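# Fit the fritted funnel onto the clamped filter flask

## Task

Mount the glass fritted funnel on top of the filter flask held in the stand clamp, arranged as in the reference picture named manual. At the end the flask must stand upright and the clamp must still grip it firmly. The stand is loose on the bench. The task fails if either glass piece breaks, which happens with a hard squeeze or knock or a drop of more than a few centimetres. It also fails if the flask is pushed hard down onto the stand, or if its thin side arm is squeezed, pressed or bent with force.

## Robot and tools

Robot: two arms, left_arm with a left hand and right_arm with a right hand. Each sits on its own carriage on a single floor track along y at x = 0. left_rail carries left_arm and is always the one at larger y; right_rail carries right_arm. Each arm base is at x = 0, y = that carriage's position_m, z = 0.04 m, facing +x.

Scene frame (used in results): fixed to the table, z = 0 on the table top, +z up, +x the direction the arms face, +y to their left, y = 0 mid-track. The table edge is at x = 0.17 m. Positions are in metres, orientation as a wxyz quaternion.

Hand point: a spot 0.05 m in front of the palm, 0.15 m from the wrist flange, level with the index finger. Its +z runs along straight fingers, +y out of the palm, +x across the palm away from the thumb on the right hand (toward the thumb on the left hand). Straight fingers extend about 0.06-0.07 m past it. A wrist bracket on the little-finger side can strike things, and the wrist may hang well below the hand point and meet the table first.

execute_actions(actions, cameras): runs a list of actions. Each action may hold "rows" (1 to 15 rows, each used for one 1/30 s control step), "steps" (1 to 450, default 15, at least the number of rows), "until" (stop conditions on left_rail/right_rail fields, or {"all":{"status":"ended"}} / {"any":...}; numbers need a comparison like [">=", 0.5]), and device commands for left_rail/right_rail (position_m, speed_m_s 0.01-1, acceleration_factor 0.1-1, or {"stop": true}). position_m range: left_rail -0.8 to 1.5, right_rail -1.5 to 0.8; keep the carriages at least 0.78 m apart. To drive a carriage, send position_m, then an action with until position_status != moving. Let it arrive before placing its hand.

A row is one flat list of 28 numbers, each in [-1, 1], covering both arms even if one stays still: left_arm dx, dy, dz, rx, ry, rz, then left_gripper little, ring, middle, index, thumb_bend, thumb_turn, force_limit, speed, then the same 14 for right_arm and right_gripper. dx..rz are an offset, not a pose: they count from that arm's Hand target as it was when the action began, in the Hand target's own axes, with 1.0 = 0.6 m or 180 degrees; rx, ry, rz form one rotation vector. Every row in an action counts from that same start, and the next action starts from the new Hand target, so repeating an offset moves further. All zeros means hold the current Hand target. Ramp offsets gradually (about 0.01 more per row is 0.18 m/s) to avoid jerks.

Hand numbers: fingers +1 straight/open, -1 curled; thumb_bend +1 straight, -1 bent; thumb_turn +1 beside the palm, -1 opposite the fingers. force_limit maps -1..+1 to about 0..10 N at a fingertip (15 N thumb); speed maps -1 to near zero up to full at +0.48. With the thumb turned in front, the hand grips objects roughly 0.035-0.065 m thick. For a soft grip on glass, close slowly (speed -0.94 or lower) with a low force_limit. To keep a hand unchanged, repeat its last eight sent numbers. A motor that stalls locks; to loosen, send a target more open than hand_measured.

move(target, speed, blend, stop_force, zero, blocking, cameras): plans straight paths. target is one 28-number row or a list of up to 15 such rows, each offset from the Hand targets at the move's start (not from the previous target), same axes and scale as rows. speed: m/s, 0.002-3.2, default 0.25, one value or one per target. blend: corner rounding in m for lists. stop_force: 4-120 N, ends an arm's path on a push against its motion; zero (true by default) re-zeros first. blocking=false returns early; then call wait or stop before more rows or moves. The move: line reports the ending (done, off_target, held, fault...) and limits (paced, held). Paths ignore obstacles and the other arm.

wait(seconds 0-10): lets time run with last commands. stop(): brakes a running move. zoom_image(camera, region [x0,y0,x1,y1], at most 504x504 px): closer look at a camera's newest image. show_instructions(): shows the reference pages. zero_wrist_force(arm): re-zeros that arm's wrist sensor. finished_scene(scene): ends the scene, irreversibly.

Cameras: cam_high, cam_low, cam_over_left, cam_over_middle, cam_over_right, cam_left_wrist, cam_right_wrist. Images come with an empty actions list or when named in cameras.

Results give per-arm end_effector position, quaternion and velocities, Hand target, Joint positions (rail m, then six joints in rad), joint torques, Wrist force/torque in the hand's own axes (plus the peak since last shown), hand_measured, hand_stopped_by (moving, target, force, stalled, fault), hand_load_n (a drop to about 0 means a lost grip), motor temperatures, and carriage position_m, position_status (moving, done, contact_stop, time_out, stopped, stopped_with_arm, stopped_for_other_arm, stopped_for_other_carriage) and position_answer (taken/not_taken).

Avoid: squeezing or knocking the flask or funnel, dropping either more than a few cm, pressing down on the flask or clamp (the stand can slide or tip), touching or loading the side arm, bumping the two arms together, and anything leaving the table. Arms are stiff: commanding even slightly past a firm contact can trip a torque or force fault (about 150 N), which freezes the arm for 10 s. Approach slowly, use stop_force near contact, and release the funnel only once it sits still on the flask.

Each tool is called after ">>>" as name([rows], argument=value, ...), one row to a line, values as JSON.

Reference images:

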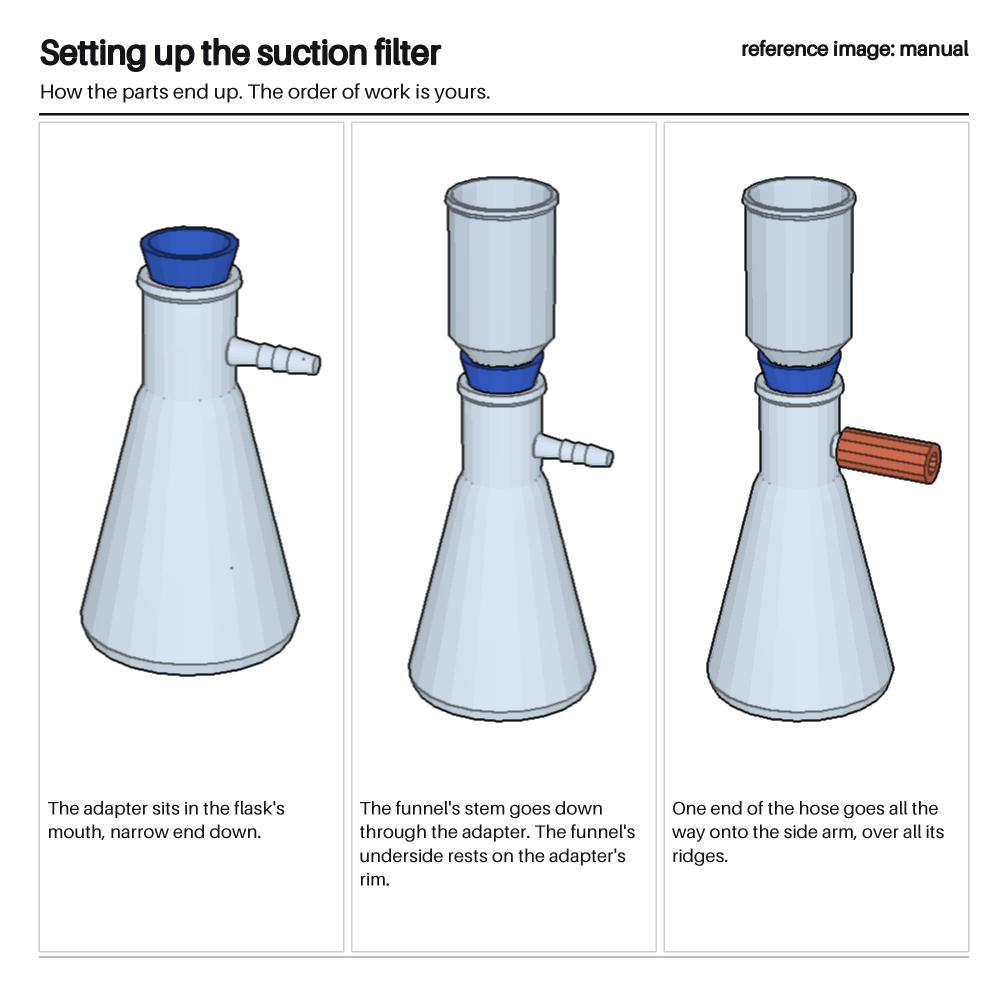

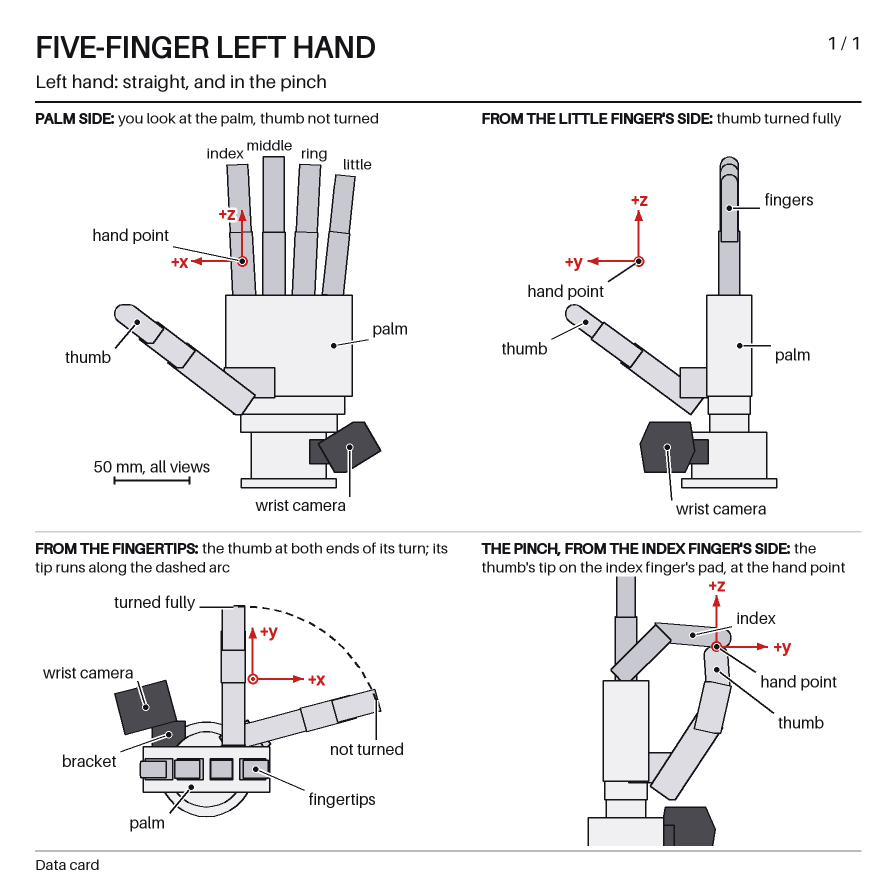

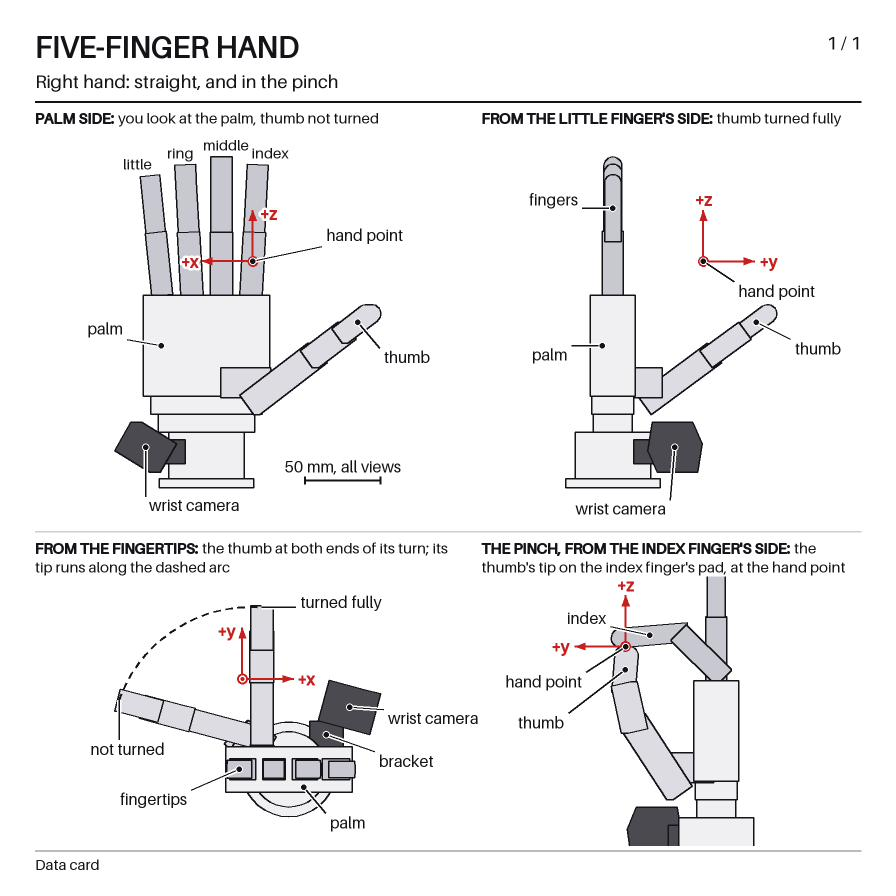

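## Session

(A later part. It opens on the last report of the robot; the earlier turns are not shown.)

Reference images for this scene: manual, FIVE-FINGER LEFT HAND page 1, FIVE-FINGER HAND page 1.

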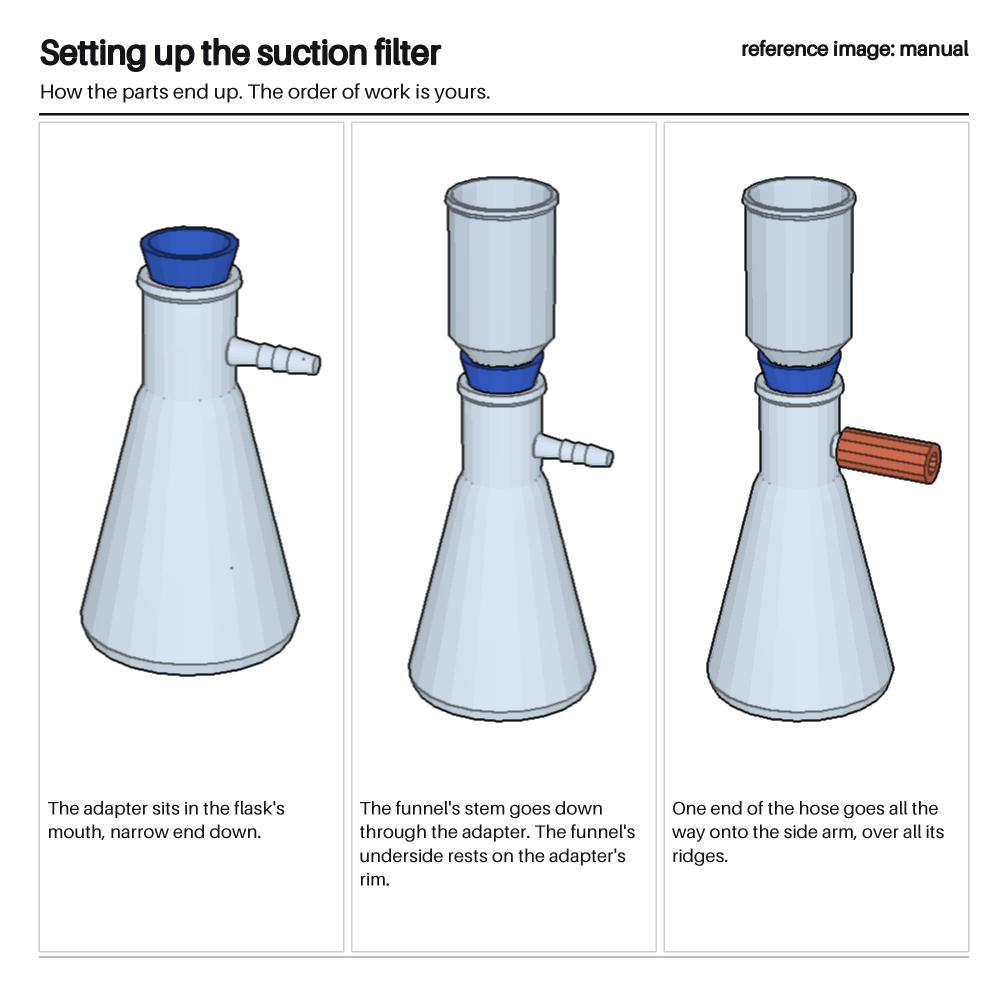

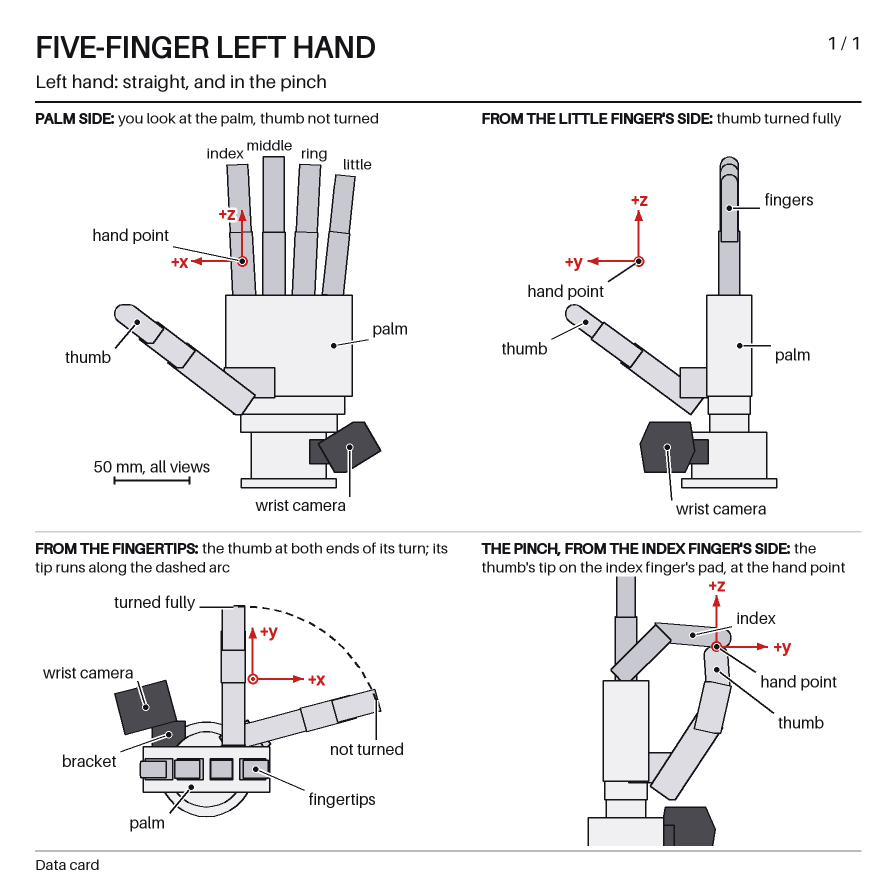

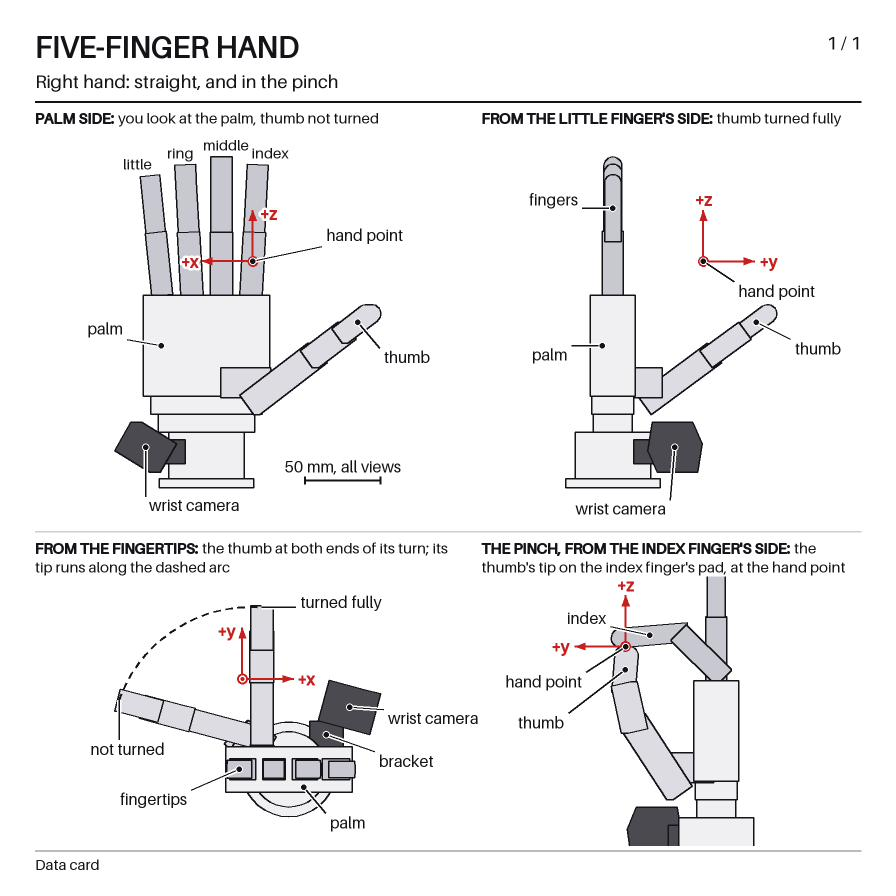

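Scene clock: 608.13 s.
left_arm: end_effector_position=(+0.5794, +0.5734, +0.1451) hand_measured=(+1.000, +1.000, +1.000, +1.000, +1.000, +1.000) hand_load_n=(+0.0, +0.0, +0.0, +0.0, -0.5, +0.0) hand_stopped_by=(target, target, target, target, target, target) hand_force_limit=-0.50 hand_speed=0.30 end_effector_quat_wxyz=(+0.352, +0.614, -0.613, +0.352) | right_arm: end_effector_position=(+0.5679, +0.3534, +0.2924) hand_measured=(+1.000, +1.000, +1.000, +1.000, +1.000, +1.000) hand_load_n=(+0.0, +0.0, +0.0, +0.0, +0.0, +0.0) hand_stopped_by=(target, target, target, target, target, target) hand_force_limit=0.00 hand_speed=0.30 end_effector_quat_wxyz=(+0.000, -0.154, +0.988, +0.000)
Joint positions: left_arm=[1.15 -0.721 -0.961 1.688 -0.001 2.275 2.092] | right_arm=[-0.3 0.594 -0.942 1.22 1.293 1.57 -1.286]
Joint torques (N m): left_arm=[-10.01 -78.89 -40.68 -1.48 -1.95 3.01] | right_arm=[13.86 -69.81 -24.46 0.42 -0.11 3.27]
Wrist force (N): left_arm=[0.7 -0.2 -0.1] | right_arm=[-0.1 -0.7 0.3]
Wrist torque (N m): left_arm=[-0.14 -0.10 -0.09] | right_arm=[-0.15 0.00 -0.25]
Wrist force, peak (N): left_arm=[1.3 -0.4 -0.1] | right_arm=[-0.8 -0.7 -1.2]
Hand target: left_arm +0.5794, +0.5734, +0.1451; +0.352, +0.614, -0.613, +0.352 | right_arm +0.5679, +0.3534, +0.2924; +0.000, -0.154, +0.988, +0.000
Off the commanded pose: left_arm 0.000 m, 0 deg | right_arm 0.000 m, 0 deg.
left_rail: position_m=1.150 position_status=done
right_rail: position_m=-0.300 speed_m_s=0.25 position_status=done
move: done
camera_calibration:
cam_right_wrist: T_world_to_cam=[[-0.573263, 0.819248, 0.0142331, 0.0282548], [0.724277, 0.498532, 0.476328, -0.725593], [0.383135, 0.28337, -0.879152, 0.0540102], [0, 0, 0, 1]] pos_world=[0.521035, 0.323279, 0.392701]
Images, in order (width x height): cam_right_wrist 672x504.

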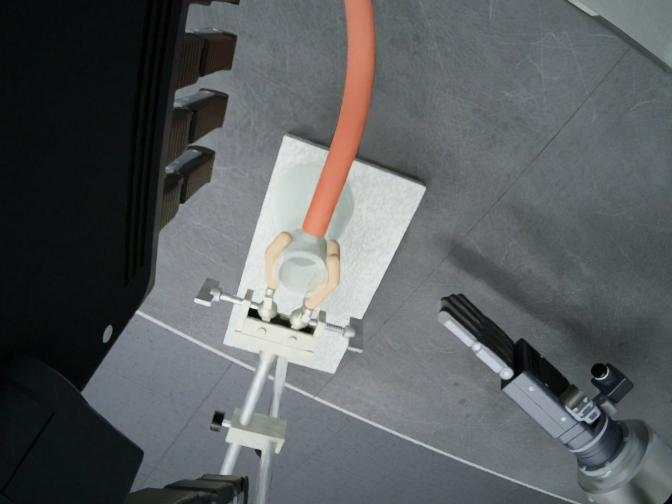

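>>> execute_actions([
  {"right_rail": {"position_m": -0.9, "speed_m_s": 0.5, "acceleration_factor": 1}, "steps": 150, "until": {"right_rail": {"position_status": ["!=", "moving"]}}},
])

>>> move(target=[0,0,0,0,0,0,1,1,1,1,1,1,-0.5,0.3,-0.0252,-0.6448,0.2867,0.3568,-0.2606,-0.3397,1,1,0.45,0.45,0.1,-1,0,0.3], speed=0.35, cameras=["cam_right_wrist", "cam_over_right"])

Scene clock: 640.90 s.
left_arm: end_effector_position=(+0.5794, +0.5734, +0.1451) hand_measured=(+1.000, +1.000, +1.000, +1.000, +1.000, +1.000) hand_load_n=(+0.0, +0.0, +0.0, +0.0, +0.0, +0.0) hand_stopped_by=(target, target, target, target, target, target) hand_force_limit=-0.50 hand_speed=0.30 end_effector_quat_wxyz=(+0.352, +0.614, -0.613, +0.352) | right_arm: end_effector_position=(+0.5679, -0.2466, +0.2924) hand_measured=(+1.000, +1.000, +1.000, +1.000, +1.000, +1.000) hand_load_n=(+0.0, +0.0, +0.0, +0.0, +0.0, +0.0) hand_stopped_by=(target, target, target, target, target, target) hand_force_limit=0.00 hand_speed=0.30 end_effector_quat_wxyz=(+0.000, -0.154, +0.988, +0.000)
Joint positions: left_arm=[1.15 -0.721 -0.961 1.688 -0.001 2.275 2.092] | right_arm=[-0.9 0.594 -0.942 1.22 1.293 1.57 -1.286]
Joint torques (N m): left_arm=[-11.47 -75.26 -41.28 -0.98 -2.02 2.65] | right_arm=[-5.46 -98.9 -31.01 3.22 -1.84 2.73]
Wrist force (N): left_arm=[0.8 -0.3 -0.4] | right_arm=[-0.8 -0.7 -0.2]
Wrist torque (N m): left_arm=[-0.13 -0.13 -0.08] | right_arm=[-0.12 0.11 -0.28]
Wrist force, peak (N): left_arm=[1.2 -0.3 -0.4] | right_arm=[-0.3 -1.9 -0.9]
Hand target: left_arm +0.5794, +0.5734, +0.1451; +0.352, +0.614, -0.613, +0.352 | right_arm +0.5679, -0.2466, +0.2924; +0.000, -0.154, +0.988, +0.000
Off the commanded pose: left_arm 0.000 m, 0 deg | right_arm 0.000 m, 0 deg.
left_rail: position_m=1.150 position_status=done
right_rail: position_m=-0.900 speed_m_s=0.50 position_status=done

Scene clock: 644.20 s.
left_arm: end_effector_position=(+0.5794, +0.5734, +0.1451) hand_measured=(+1.000, +1.000, +1.000, +1.000, +1.000, +1.000) hand_load_n=(+0.0, +0.0, +0.0, +0.0, +0.0, +0.0) hand_stopped_by=(target, target, target, target, target, target) hand_force_limit=-0.50 hand_speed=0.30 end_effector_quat_wxyz=(+0.352, +0.614, -0.613, +0.352) | right_arm: end_effector_position=(+0.7000, -0.6104, +0.1202) hand_measured=(+1.000, +1.000, +0.450, +0.450, +0.100, -1.000) hand_load_n=(+0.0, +0.0, -0.5, +0.0, +0.0, +0.0) hand_stopped_by=(target, target, target, target, target, target) hand_force_limit=0.00 hand_speed=0.30 end_effector_quat_wxyz=(-0.430, +0.561, -0.561, +0.430)
Joint positions: left_arm=[1.15 -0.721 -0.961 1.688 -0.001 2.275 2.092] | right_arm=[-0.9 0.177 -1.289 2.185 -0.629 1.741 -3.095]
Joint torques (N m): left_arm=[-11.64 -74.14 -40.93 -0.86 -2.46 2.71] | right_arm=[-11.52 -33.41 -15.35 -4.2 -2.96 -3.19]
Wrist force (N): left_arm=[0.8 0.0 -0.2] | right_arm=[-1.0 -1.4 -0.1]
Wrist torque (N m): left_arm=[-0.11 -0.12 -0.09] | right_arm=[-0.03 0.11 -0.07]
Wrist force, peak (N): left_arm=[1.1 -0.4 -0.6] | right_arm=[-1.5 -1.6 0.5]
Hand target: left_arm +0.5794, +0.5734, +0.1451; +0.352, +0.614, -0.613, +0.352 | right_arm +0.7000, -0.6104, +0.1202; -0.430, +0.561, -0.561, +0.430
Off the commanded pose: left_arm 0.000 m, 0 deg | right_arm 0.000 m, 0 deg.
left_rail: position_m=1.150 position_status=done
right_rail: position_m=-0.900 speed_m_s=0.50 position_status=done
move: done
camera_calibration:
cam_right_wrist: T_world_to_cam=[[-0.26109, -0.29639, -0.918687, 0.108713], [-0.526569, 0.841363, -0.121794, 0.898065], [0.809047, 0.451953, -0.375741, -0.130586], [0, 0, 0, 1]] pos_world=[0.606928, -0.664358, 0.160185]
Images, in order (width x height): cam_over_right 896x504, cam_right_wrist 672x504.

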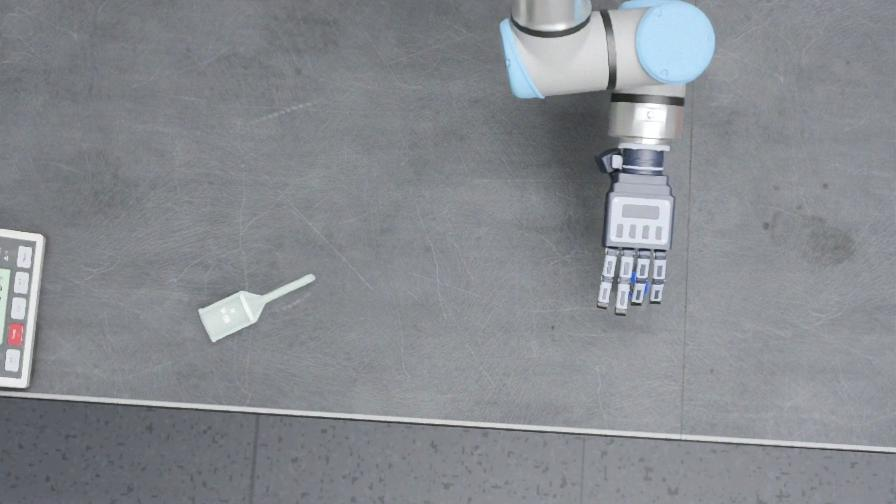

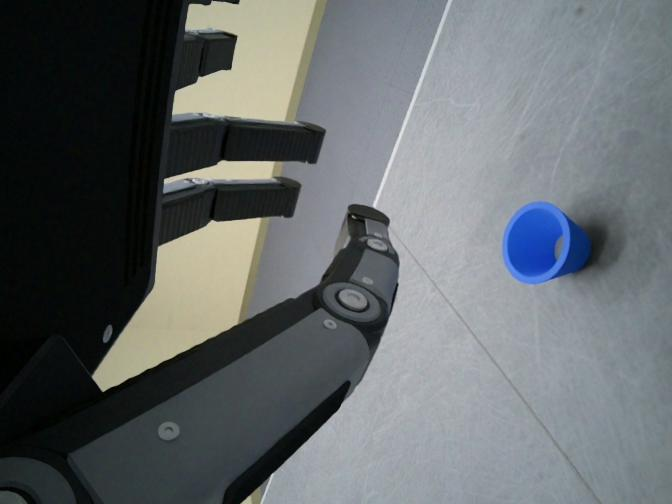

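>>> move(target=[0,0,0,0,0,0,1,1,1,1,1,1,-0.5,0.3,0.0018,0.1563,0.0393,0,0,0,1,1,0.45,0.45,0.1,-1,0,0.3], speed=0.12, cameras=["cam_right_wrist", "cam_over_right"])

>>> zoom_image(camera="cam_over_right", region=[590, 240, 690, 320])

Scene clock: 655.90 s.
left_arm: end_effector_position=(+0.5794, +0.5734, +0.1451) hand_measured=(+1.000, +1.000, +1.000, +1.000, +1.000, +1.000) hand_load_n=(-0.5, +0.0, +0.0, +0.0, +0.0, +0.0) hand_stopped_by=(target, target, target, target, target, target) hand_force_limit=-0.50 hand_speed=0.30 end_effector_quat_wxyz=(+0.352, +0.614, -0.613, +0.352) | right_arm: end_effector_position=(+0.6984, -0.6115, +0.0236) hand_measured=(+1.000, +1.000, +0.450, +0.450, +0.100, -1.000) hand_load_n=(+0.0, +0.0, +0.0, +0.0, +0.0, +0.0) hand_stopped_by=(target, target, target, target, target, target) hand_force_limit=0.00 hand_speed=0.30 end_effector_quat_wxyz=(-0.430, +0.561, -0.561, +0.430)
Joint positions: left_arm=[1.15 -0.721 -0.961 1.688 -0.001 2.275 2.092] | right_arm=[-0.9 0.175 -1.128 2.221 -0.827 1.739 -3.096]
Joint torques (N m): left_arm=[-10.7 -79.6 -40.8 -1 -1.85 2.58] | right_arm=[-7.66 -39.86 -8.56 -4.3 -3.05 -3.18]
Wrist force (N): left_arm=[0.7 -0.3 -0.4] | right_arm=[-0.6 -1.6 -0.1]
Wrist torque (N m): left_arm=[-0.13 -0.11 -0.09] | right_arm=[-0.06 0.02 -0.03]
Wrist force, peak (N): left_arm=[1.1 -0.7 -0.4] | right_arm=[-1.1 -2.3 -0.3]
Hand target: left_arm +0.5794, +0.5734, +0.1451; +0.352, +0.614, -0.613, +0.352 | right_arm +0.6984, -0.6115, +0.0235; -0.430, +0.561, -0.561, +0.430
Off the commanded pose: left_arm 0.000 m, 0 deg | right_arm 0.000 m, 0 deg.
left_rail: position_m=1.150 position_status=done
right_rail: position_m=-0.900 speed_m_s=0.50 position_status=done
move: done
camera_calibration:
cam_right_wrist: T_world_to_cam=[[-0.260916, -0.296457, -0.918714, 0.0190108], [-0.526664, 0.841288, -0.121899, 0.886438], [0.809041, 0.452049, -0.375638, -0.165149], [0, 0, 0, 1]] pos_world=[0.605428, -0.665458, 0.0634855]
Images, in order (width x height): cam_over_right 896x504, cam_right_wrist 672x504.

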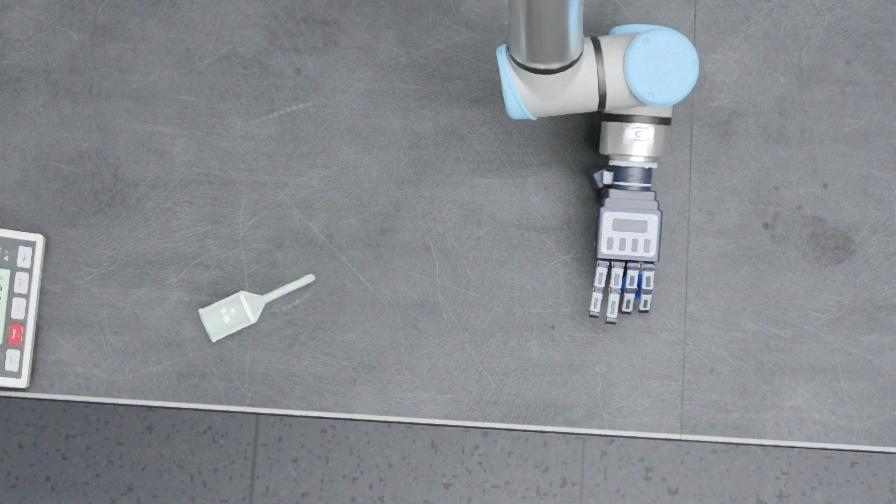

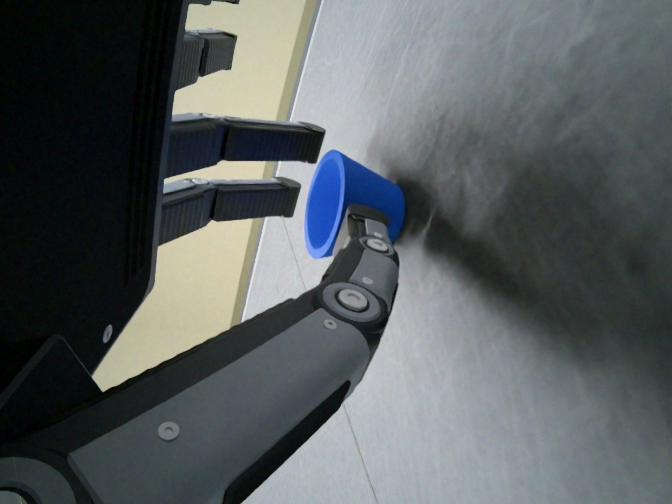

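Scaled by 5.040 from the camera's 896x504 image, which has a finer 1280x720 frame.

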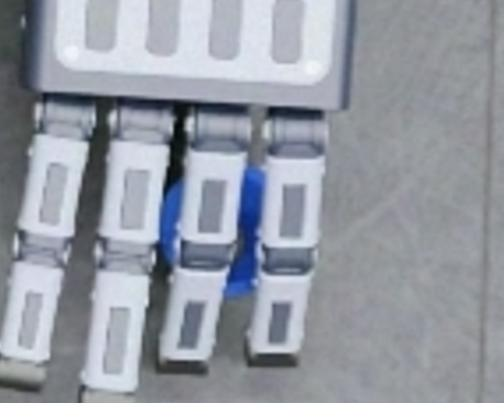

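>>> execute_actions([
  {"rows": [[0,0,0,0,0,0,1,1,1,1,1,1,-0.5,0.3,0,0,0,0,0,0,1,1,-0.2,-0.2,0.1,-1,-0.2,-0.8]], "steps": 75},
], cameras=["cam_right_wrist", "cam_over_right"])

>>> zoom_image(camera="cam_over_right", region=[590, 240, 690, 320])

Scene clock: 664.50 s.
left_arm: end_effector_position=(+0.5794, +0.5734, +0.1451) hand_measured=(+1.000, +1.000, +1.000, +1.000, +1.000, +1.000) hand_load_n=(+0.0, +0.0, +0.0, +0.0, +0.0, +0.0) hand_stopped_by=(target, target, target, target, target, target) hand_force_limit=-0.50 hand_speed=0.30 end_effector_quat_wxyz=(+0.352, +0.614, -0.613, +0.352) | right_arm: end_effector_position=(+0.6984, -0.6115, +0.0235) hand_measured=(+1.000, +1.000, +0.288, +0.286, +0.100, -1.000) hand_load_n=(+0.0, +0.0, +3.5, +2.5, +0.0, +0.0) hand_stopped_by=(target, target, force, force, target, target) hand_force_limit=-0.20 hand_speed=-0.80 end_effector_quat_wxyz=(-0.430, +0.561, -0.561, +0.430)
Joint positions: left_arm=[1.15 -0.721 -0.961 1.688 -0.001 2.275 2.092] | right_arm=[-0.9 0.175 -1.128 2.221 -0.827 1.739 -3.096]
Joint torques (N m): left_arm=[-12.3 -74.37 -41.27 -1.13 -1.67 2.47] | right_arm=[5.1 -41.15 -8.99 5.09 -1.87 -2.86]
Wrist force (N): left_arm=[1.3 -0.2 -0.5] | right_arm=[0.3 -8.4 2.4]
Wrist torque (N m): left_arm=[-0.13 -0.19 -0.06] | right_arm=[0.12 -0.01 -0.08]
Wrist force, peak (N): left_arm=[1.2 -0.4 -0.5] | right_arm=[-1.0 -8.9 3.5]
Hand target: left_arm +0.5794, +0.5734, +0.1451; +0.352, +0.614, -0.613, +0.352 | right_arm +0.6984, -0.6115, +0.0235; -0.430, +0.561, -0.561, +0.430
Off the commanded pose: left_arm 0.000 m, 0 deg | right_arm 0.000 m, 0 deg.
left_rail: position_m=1.150 position_status=done
right_rail: position_m=-0.900 speed_m_s=0.50 position_status=done
camera_calibration:
cam_right_wrist: T_world_to_cam=[[-0.260916, -0.296457, -0.918714, 0.0189189], [-0.526664, 0.841288, -0.121899, 0.886426], [0.809041, 0.452049, -0.375638, -0.165186], [0, 0, 0, 1]] pos_world=[0.605428, -0.665458, 0.0633855]
Images, in order (width x height): cam_over_right 896x504, cam_right_wrist 672x504.

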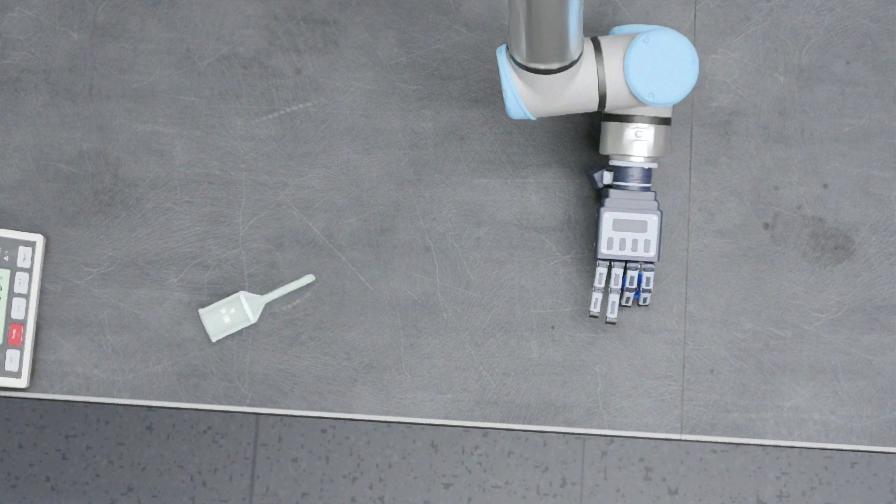

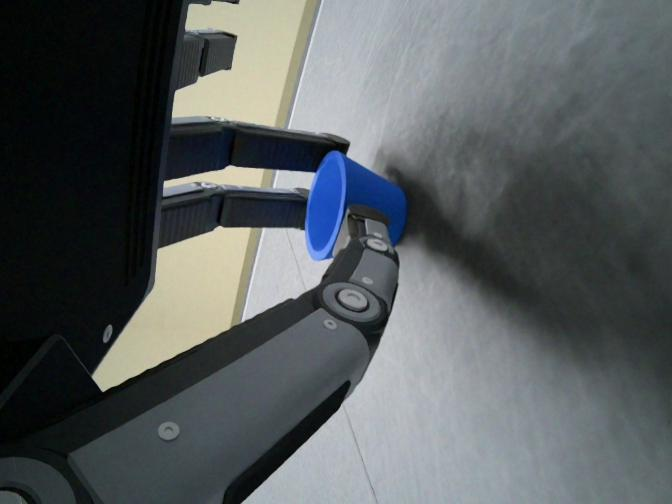

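Scaled by 5.040 from the camera's 896x504 image, which has a finer 1280x720 frame.

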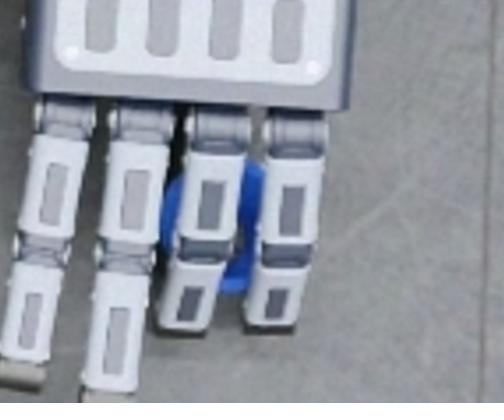

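>>> execute_actions([
  {"rows":[[0,0,0,0,0,0,1,1,1,1,1,1,-0.5,0.3,0,0,0,0,0,0,1,1,0.45,0.45,0.1,-1,-0.2,-0.5]],"steps":20},
  {"rows":[[0,0,0,0,0,0,1,1,1,1,1,1,-0.5,0.3,0,-0.0042,0.0058,0,0,0,1,1,0.45,0.45,0.1,-1,-0.2,-0.5]],"steps":20},
], cameras=["cam_right_wrist"])

Scene clock: 684.67 s.
left_arm: end_effector_position=(+0.5794, +0.5734, +0.1451) hand_measured=(+1.000, +1.000, +1.000, +1.000, +1.000, +1.000) hand_load_n=(+0.0, -0.5, +0.0, +0.0, +0.0, +0.0) hand_stopped_by=(target, target, target, target, target, target) hand_force_limit=-0.50 hand_speed=0.30 end_effector_quat_wxyz=(+0.352, +0.614, -0.613, +0.352) | right_arm: end_effector_position=(+0.7024, -0.6115, +0.0250) hand_measured=(+1.000, +1.000, +0.450, +0.450, +0.100, -1.000) hand_load_n=(+0.0, +0.0, +0.0, +0.0, +0.0, +0.0) hand_stopped_by=(target, target, target, target, target, target) hand_force_limit=-0.20 hand_speed=-0.50 end_effector_quat_wxyz=(-0.430, +0.561, -0.561, +0.430)
Joint positions: left_arm=[1.15 -0.721 -0.961 1.688 -0.001 2.275 2.092] | right_arm=[-0.9 0.174 -1.127 2.213 -0.82 1.738 -3.096]
Joint torques (N m): left_arm=[-12.11 -74.41 -41.75 -0.69 -2.13 2.46] | right_arm=[-10.53 -40.92 -36.35 2.94 -3.07 -3.45]
Wrist force (N): left_arm=[0.8 -0.4 -0.4] | right_arm=[-0.7 -1.4 -0.4]
Wrist torque (N m): left_arm=[-0.15 -0.13 -0.09] | right_arm=[-0.01 0.04 -0.02]
Wrist force, peak (N): left_arm=[1.2 -0.1 -0.6] | right_arm=[0.1 -9.4 2.1]
Hand target: left_arm +0.5794, +0.5734, +0.1451; +0.352, +0.614, -0.613, +0.352 | right_arm +0.7024, -0.6115, +0.0250; -0.430, +0.561, -0.561, +0.430
Off the commanded pose: left_arm 0.000 m, 0 deg | right_arm 0.000 m, 0 deg.
left_rail: position_m=1.150 position_status=done
right_rail: position_m=-0.900 speed_m_s=0.50 position_status=done
camera_calibration:
cam_right_wrist: T_world_to_cam=[[-0.260916, -0.296457, -0.918714, 0.0213407], [-0.526664, 0.841288, -0.121899, 0.888715], [0.809041, 0.452049, -0.375638, -0.167859], [0, 0, 0, 1]] pos_world=[0.609428, -0.665458, 0.0648855]
Images, in order (width x height): cam_right_wrist 672x504.

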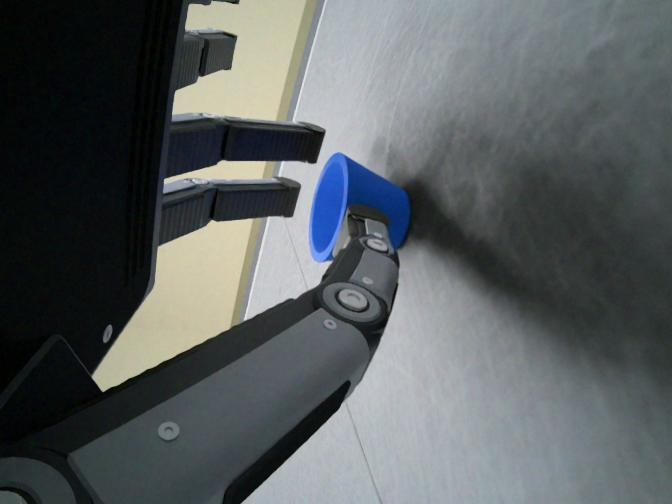

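>>> zoom_image(camera="cam_right_wrist", region=[240, 90, 460, 300])

>>> execute_actions([
  {"rows":[[0,0,0,0,0,0,1,1,1,1,1,1,-0.5,0.3,0,0,0,0,0,0,1,1,-0.15,-0.15,0.1,-1,-0.1,-0.85]],"steps":45},
], cameras=["cam_right_wrist"])

Scaled by 2.291 from the camera's 672x504 image, which has a finer 960x720 frame.

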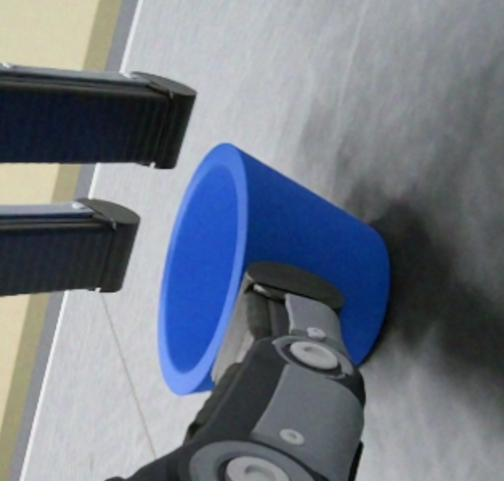

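Scene clock: 688.60 s.
left_arm: end_effector_position=(+0.5794, +0.5734, +0.1451) hand_measured=(+1.000, +1.000, +1.000, +1.000, +1.000, +1.000) hand_load_n=(+0.0, +0.0, +0.0, +0.0, -0.5, +0.0) hand_stopped_by=(target, target, target, target, target, target) hand_force_limit=-0.50 hand_speed=0.30 end_effector_quat_wxyz=(+0.352, +0.614, -0.613, +0.352) | right_arm: end_effector_position=(+0.7025, -0.6115, +0.0250) hand_measured=(+1.000, +1.000, +0.258, +0.244, +0.102, -1.000) hand_load_n=(+0.0, +0.0, +4.0, +9.5, +5.5, +0.0) hand_stopped_by=(target, target, force, force, target, target) hand_force_limit=-0.10 hand_speed=-0.85 end_effector_quat_wxyz=(-0.430, +0.561, -0.561, +0.430)
Joint positions: left_arm=[1.15 -0.721 -0.961 1.688 -0.001 2.275 2.092] | right_arm=[-0.9 0.174 -1.127 2.213 -0.82 1.738 -3.096]
Joint torques (N m): left_arm=[-11.73 -78.95 -41.51 -1.07 -2.11 2.77] | right_arm=[-7.47 -40.34 -0.8 2.04 -2.52 -3.07]
Wrist force (N): left_arm=[0.6 -0.3 -1.0] | right_arm=[-1.2 -8.1 3.5]
Wrist torque (N m): left_arm=[-0.11 -0.10 -0.10] | right_arm=[0.12 -0.06 -0.08]
Wrist force, peak (N): left_arm=[1.2 -0.3 -0.5] | right_arm=[-0.7 -8.5 3.1]
Hand target: left_arm +0.5794, +0.5734, +0.1451; +0.352, +0.614, -0.613, +0.352 | right_arm +0.7024, -0.6115, +0.0250; -0.430, +0.561, -0.561, +0.430
Off the commanded pose: left_arm 0.000 m, 0 deg | right_arm 0.000 m, 0 deg.
left_rail: position_m=1.150 position_status=done
right_rail: position_m=-0.900 speed_m_s=0.50 position_status=done
camera_calibration:
cam_right_wrist: T_world_to_cam=[[-0.260916, -0.296457, -0.918714, 0.0214326], [-0.526664, 0.841288, -0.121899, 0.888728], [0.809041, 0.452049, -0.375638, -0.167821], [0, 0, 0, 1]] pos_world=[0.609428, -0.665458, 0.0649855]
Images, in order (width x height): cam_right_wrist 672x504.

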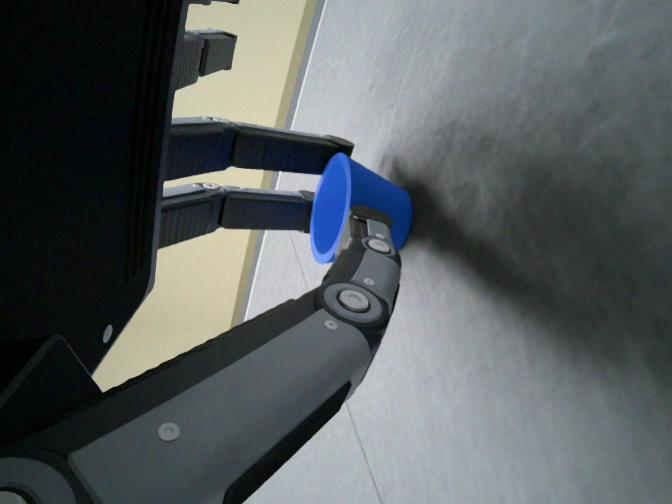

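>>> move(target=[0,0,0,0,0,0,1,1,1,1,1,1,-0.5,0.3,0,-0.02415,-0.00648,0,0,0,1,1,-0.15,-0.15,0.1,-1,-0.1,-0.85], speed=0.03, cameras=["cam_right_wrist"])

>>> zoom_image(camera="cam_right_wrist", region=[240, 90, 460, 300])

Scene clock: 693.07 s.
left_arm: end_effector_position=(+0.5794, +0.5734, +0.1451) hand_measured=(+1.000, +1.000, +1.000, +1.000, +1.000, +1.000) hand_load_n=(+0.0, +0.0, +0.0, +0.0, +0.0, +0.0) hand_stopped_by=(target, target, target, target, target, target) hand_force_limit=-0.50 hand_speed=0.30 end_effector_quat_wxyz=(+0.352, +0.614, -0.613, +0.352) | right_arm: end_effector_position=(+0.7024, -0.6115, +0.0399) hand_measured=(+1.000, +1.000, +0.258, +0.244, +0.102, -1.000) hand_load_n=(+0.0, +0.0, +3.0, +7.0, +5.0, -0.5) hand_stopped_by=(target, target, force, force, target, target) hand_force_limit=-0.10 hand_speed=-0.85 end_effector_quat_wxyz=(-0.430, +0.561, -0.561, +0.430)
Joint positions: left_arm=[1.15 -0.721 -0.961 1.688 -0.001 2.275 2.092] | right_arm=[-0.9 0.174 -1.153 2.211 -0.791 1.738 -3.096]
Joint torques (N m): left_arm=[-11.49 -77.71 -41.16 -0.87 -2.04 2.35] | right_arm=[2.73 -78.37 -37.17 2.87 -2.23 -3.17]
Wrist force (N): left_arm=[1.0 -0.2 -0.4] | right_arm=[0.0 -1.4 -0.2]
Wrist torque (N m): left_arm=[-0.13 -0.16 -0.08] | right_arm=[-0.05 -0.06 0.00]
Wrist force, peak (N): left_arm=[1.1 -0.6 -0.7] | right_arm=[-1.0 -9.1 3.4]
Hand target: left_arm +0.5794, +0.5734, +0.1451; +0.352, +0.614, -0.613, +0.352 | right_arm +0.7024, -0.6115, +0.0400; -0.430, +0.561, -0.561, +0.430
Off the commanded pose: left_arm 0.000 m, 0 deg | right_arm 0.000 m, 0 deg.
left_rail: position_m=1.150 position_status=done
right_rail: position_m=-0.900 speed_m_s=0.50 position_status=done
move: done
camera_calibration:
cam_right_wrist: T_world_to_cam=[[-0.260916, -0.296457, -0.918714, 0.0351214], [-0.526664, 0.841288, -0.121899, 0.890544], [0.809041, 0.452049, -0.375638, -0.162224], [0, 0, 0, 1]] pos_world=[0.609428, -0.665458, 0.0798855]
Images, in order (width x height): cam_right_wrist 672x504.

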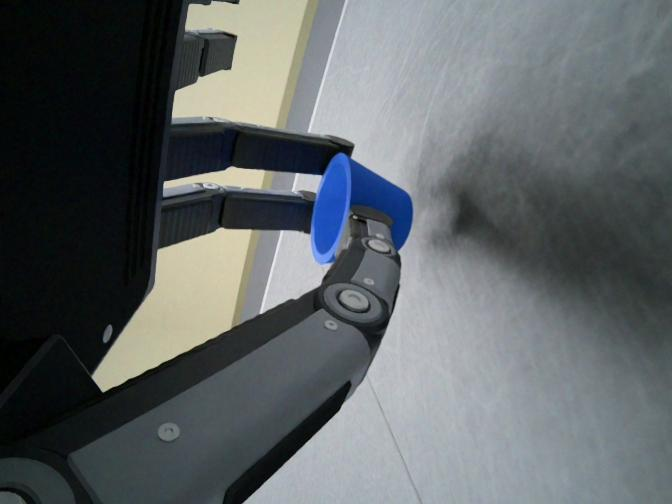

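Scaled by 2.291 from the camera's 672x504 image, which has a finer 960x720 frame.

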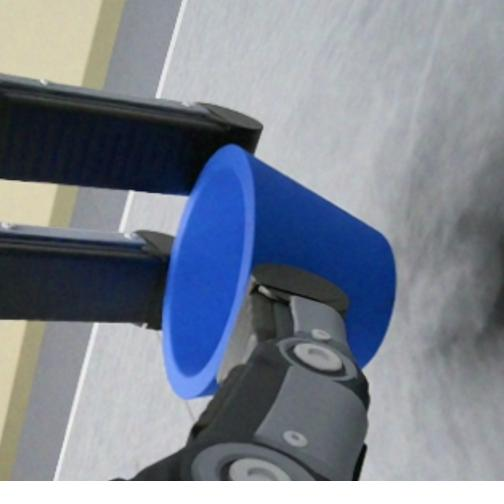

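>>> move(target=[0,0,0,0,0,0,1,1,1,1,1,1,-0.5,0.3,0,-0.4186,-0.1122,0,0,0,1,1,-0.15,-0.15,0.1,-1,-0.1,-0.85], speed=0.2)

>>> execute_actions([
  {"right_rail":{"position_m":0.105,"speed_m_s":0.5,"acceleration_factor":0.5},"steps":200,"until":{"right_rail":{"position_status":["!=","moving"]}}},
], cameras=["cam_left_wrist","cam_over_middle","cam_right_wrist","cam_high"])

Scene clock: 717.87 s.
left_arm: end_effector_position=(+0.5794, +0.5734, +0.1451) hand_measured=(+1.000, +1.000, +1.000, +1.000, +1.000, +1.000) hand_load_n=(+0.0, +0.0, +0.0, +0.0, +0.0, -0.5) hand_stopped_by=(target, target, target, target, target, target) hand_force_limit=-0.50 hand_speed=0.30 end_effector_quat_wxyz=(+0.352, +0.614, -0.613, +0.352) | right_arm: end_effector_position=(+0.7026, -0.6115, +0.2999) hand_measured=(+1.000, +1.000, +0.258, +0.244, +0.102, -1.000) hand_load_n=(+0.0, +0.0, +2.5, +7.0, +5.0, +0.0) hand_stopped_by=(target, target, force, force, target, target) hand_force_limit=-0.10 hand_speed=-0.85 end_effector_quat_wxyz=(-0.430, +0.561, -0.561, +0.430)
Joint positions: left_arm=[1.15 -0.721 -0.961 1.688 -0.001 2.275 2.092] | right_arm=[-0.9 0.174 -1.511 2.042 -0.264 1.738 -3.096]
Joint torques (N m): left_arm=[-12.83 -75.69 -41.46 -1.01 -2.4 2.31] | right_arm=[-11.67 -67.63 -54.11 2.72 -2.95 2.12]
Wrist force (N): left_arm=[1.1 -0.3 -0.2] | right_arm=[-0.2 -1.7 -0.2]
Wrist torque (N m): left_arm=[-0.16 -0.15 -0.07] | right_arm=[-0.08 -0.02 -0.03]
Wrist force, peak (N): left_arm=[1.3 -0.2 -0.6] | right_arm=[-0.3 -3.3 -0.7]
Hand target: left_arm +0.5794, +0.5734, +0.1451; +0.352, +0.614, -0.613, +0.352 | right_arm +0.7026, -0.6116, +0.3001; -0.430, +0.561, -0.561, +0.430
Off the commanded pose: left_arm 0.000 m, 0 deg | right_arm 0.000 m, 0 deg.
left_rail: position_m=1.150 position_status=done
right_rail: position_m=-0.900 speed_m_s=0.50 position_status=done
move: done

Scene clock: 721.30 s.
left_arm: end_effector_position=(+0.5794, +0.5734, +0.1451) hand_measured=(+1.000, +1.000, +1.000, +1.000, +1.000, +1.000) hand_load_n=(+0.0, +0.0, +0.0, +0.0, +0.0, +0.0) hand_stopped_by=(target, target, target, target, target, target) hand_force_limit=-0.50 hand_speed=0.30 end_effector_quat_wxyz=(+0.352, +0.614, -0.613, +0.352) | right_arm: end_effector_position=(+0.7026, +0.3934, +0.3001) hand_measured=(+1.000, +1.000, +0.258, +0.244, +0.102, -1.000) hand_load_n=(+0.0, +0.0, +3.0, +7.0, +5.0, -0.5) hand_stopped_by=(target, target, force, force, target, target) hand_force_limit=-0.10 hand_speed=-0.85 end_effector_quat_wxyz=(-0.430, +0.561, -0.561, +0.430)
Joint positions: left_arm=[1.15 -0.721 -0.961 1.688 -0.001 2.275 2.092] | right_arm=[0.105 0.174 -1.511 2.042 -0.264 1.738 -3.096]
Joint torques (N m): left_arm=[-10.76 -75.9 -40.49 -0.85 -1.69 2.21] | right_arm=[8.06 -57.71 -47.78 1.52 -2 2.43]
Wrist force (N): left_arm=[0.8 -0.1 -0.5] | right_arm=[0.0 -2.4 0.0]
Wrist torque (N m): left_arm=[-0.11 -0.13 -0.09] | right_arm=[-0.19 -0.05 -0.04]
Wrist force, peak (N): left_arm=[1.2 -0.4 -0.6] | right_arm=[-0.6 -2.3 -0.6]
Hand target: left_arm +0.5794, +0.5734, +0.1451; +0.352, +0.614, -0.613, +0.352 | right_arm +0.7026, +0.3934, +0.3001; -0.430, +0.561, -0.561, +0.430
Off the commanded pose: left_arm 0.000 m, 0 deg | right_arm 0.000 m, 0 deg.
left_rail: position_m=1.150 position_status=done
right_rail: position_m=0.105 speed_m_s=0.50 position_status=done
camera_calibration:
cam_left_wrist: T_world_to_cam=[[0.976754, -0.0951959, 0.192068, -0.540535], [-0.191072, 0.019557, 0.981381, -0.0463054], [-0.0971798, -0.995266, 0.000913147, 0.73592], [0, 0, 0, 1]] pos_world=[0.590638, 0.681885, 0.148591]
cam_right_wrist: T_world_to_cam=[[-0.260916, -0.296457, -0.918714, 0.57207], [-0.526664, 0.841288, -0.121899, 0.0768611], [0.809041, 0.452049, -0.375638, -0.518992], [0, 0, 0, 1]] pos_world=[0.609628, 0.339542, 0.339985]
Images, in order (width x height): cam_high 896x504, cam_over_middle 896x504, cam_left_wrist 672x504, cam_right_wrist 672x504.

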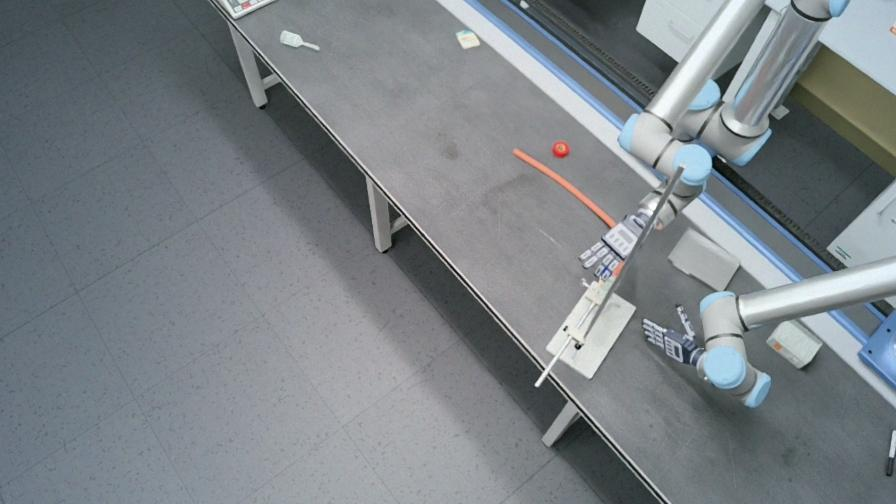

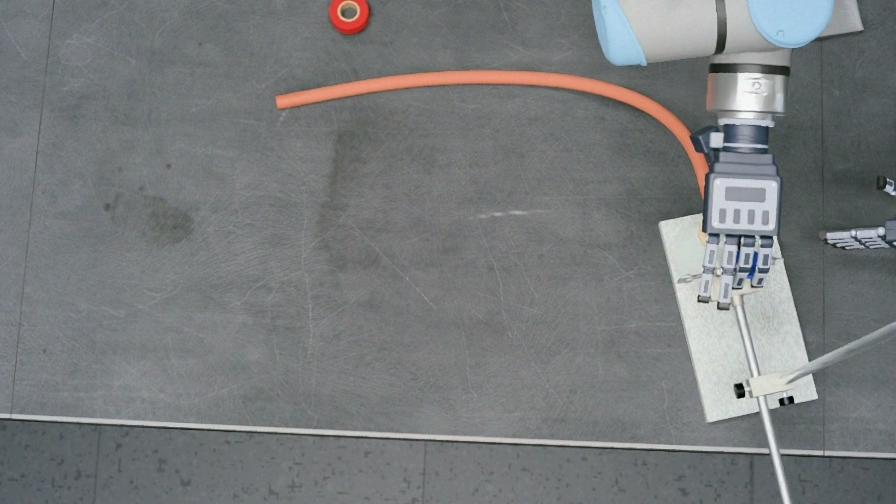

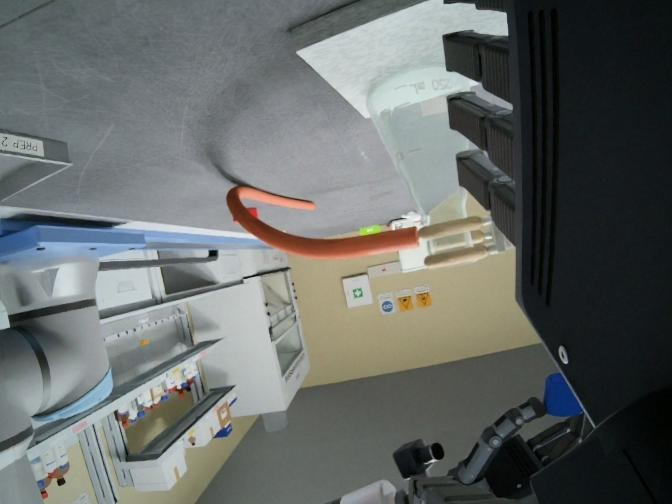

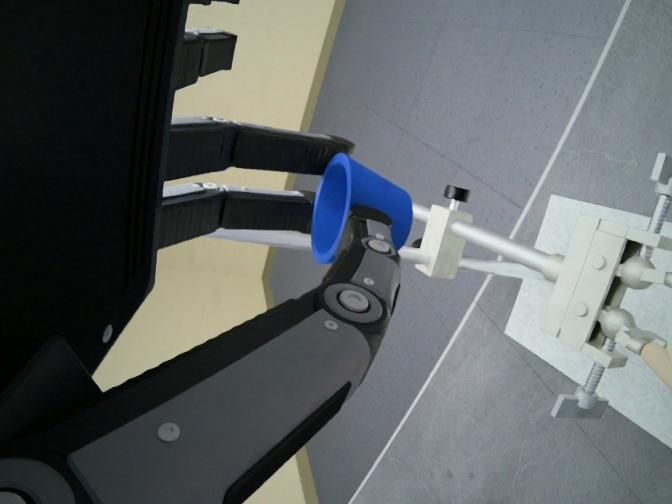

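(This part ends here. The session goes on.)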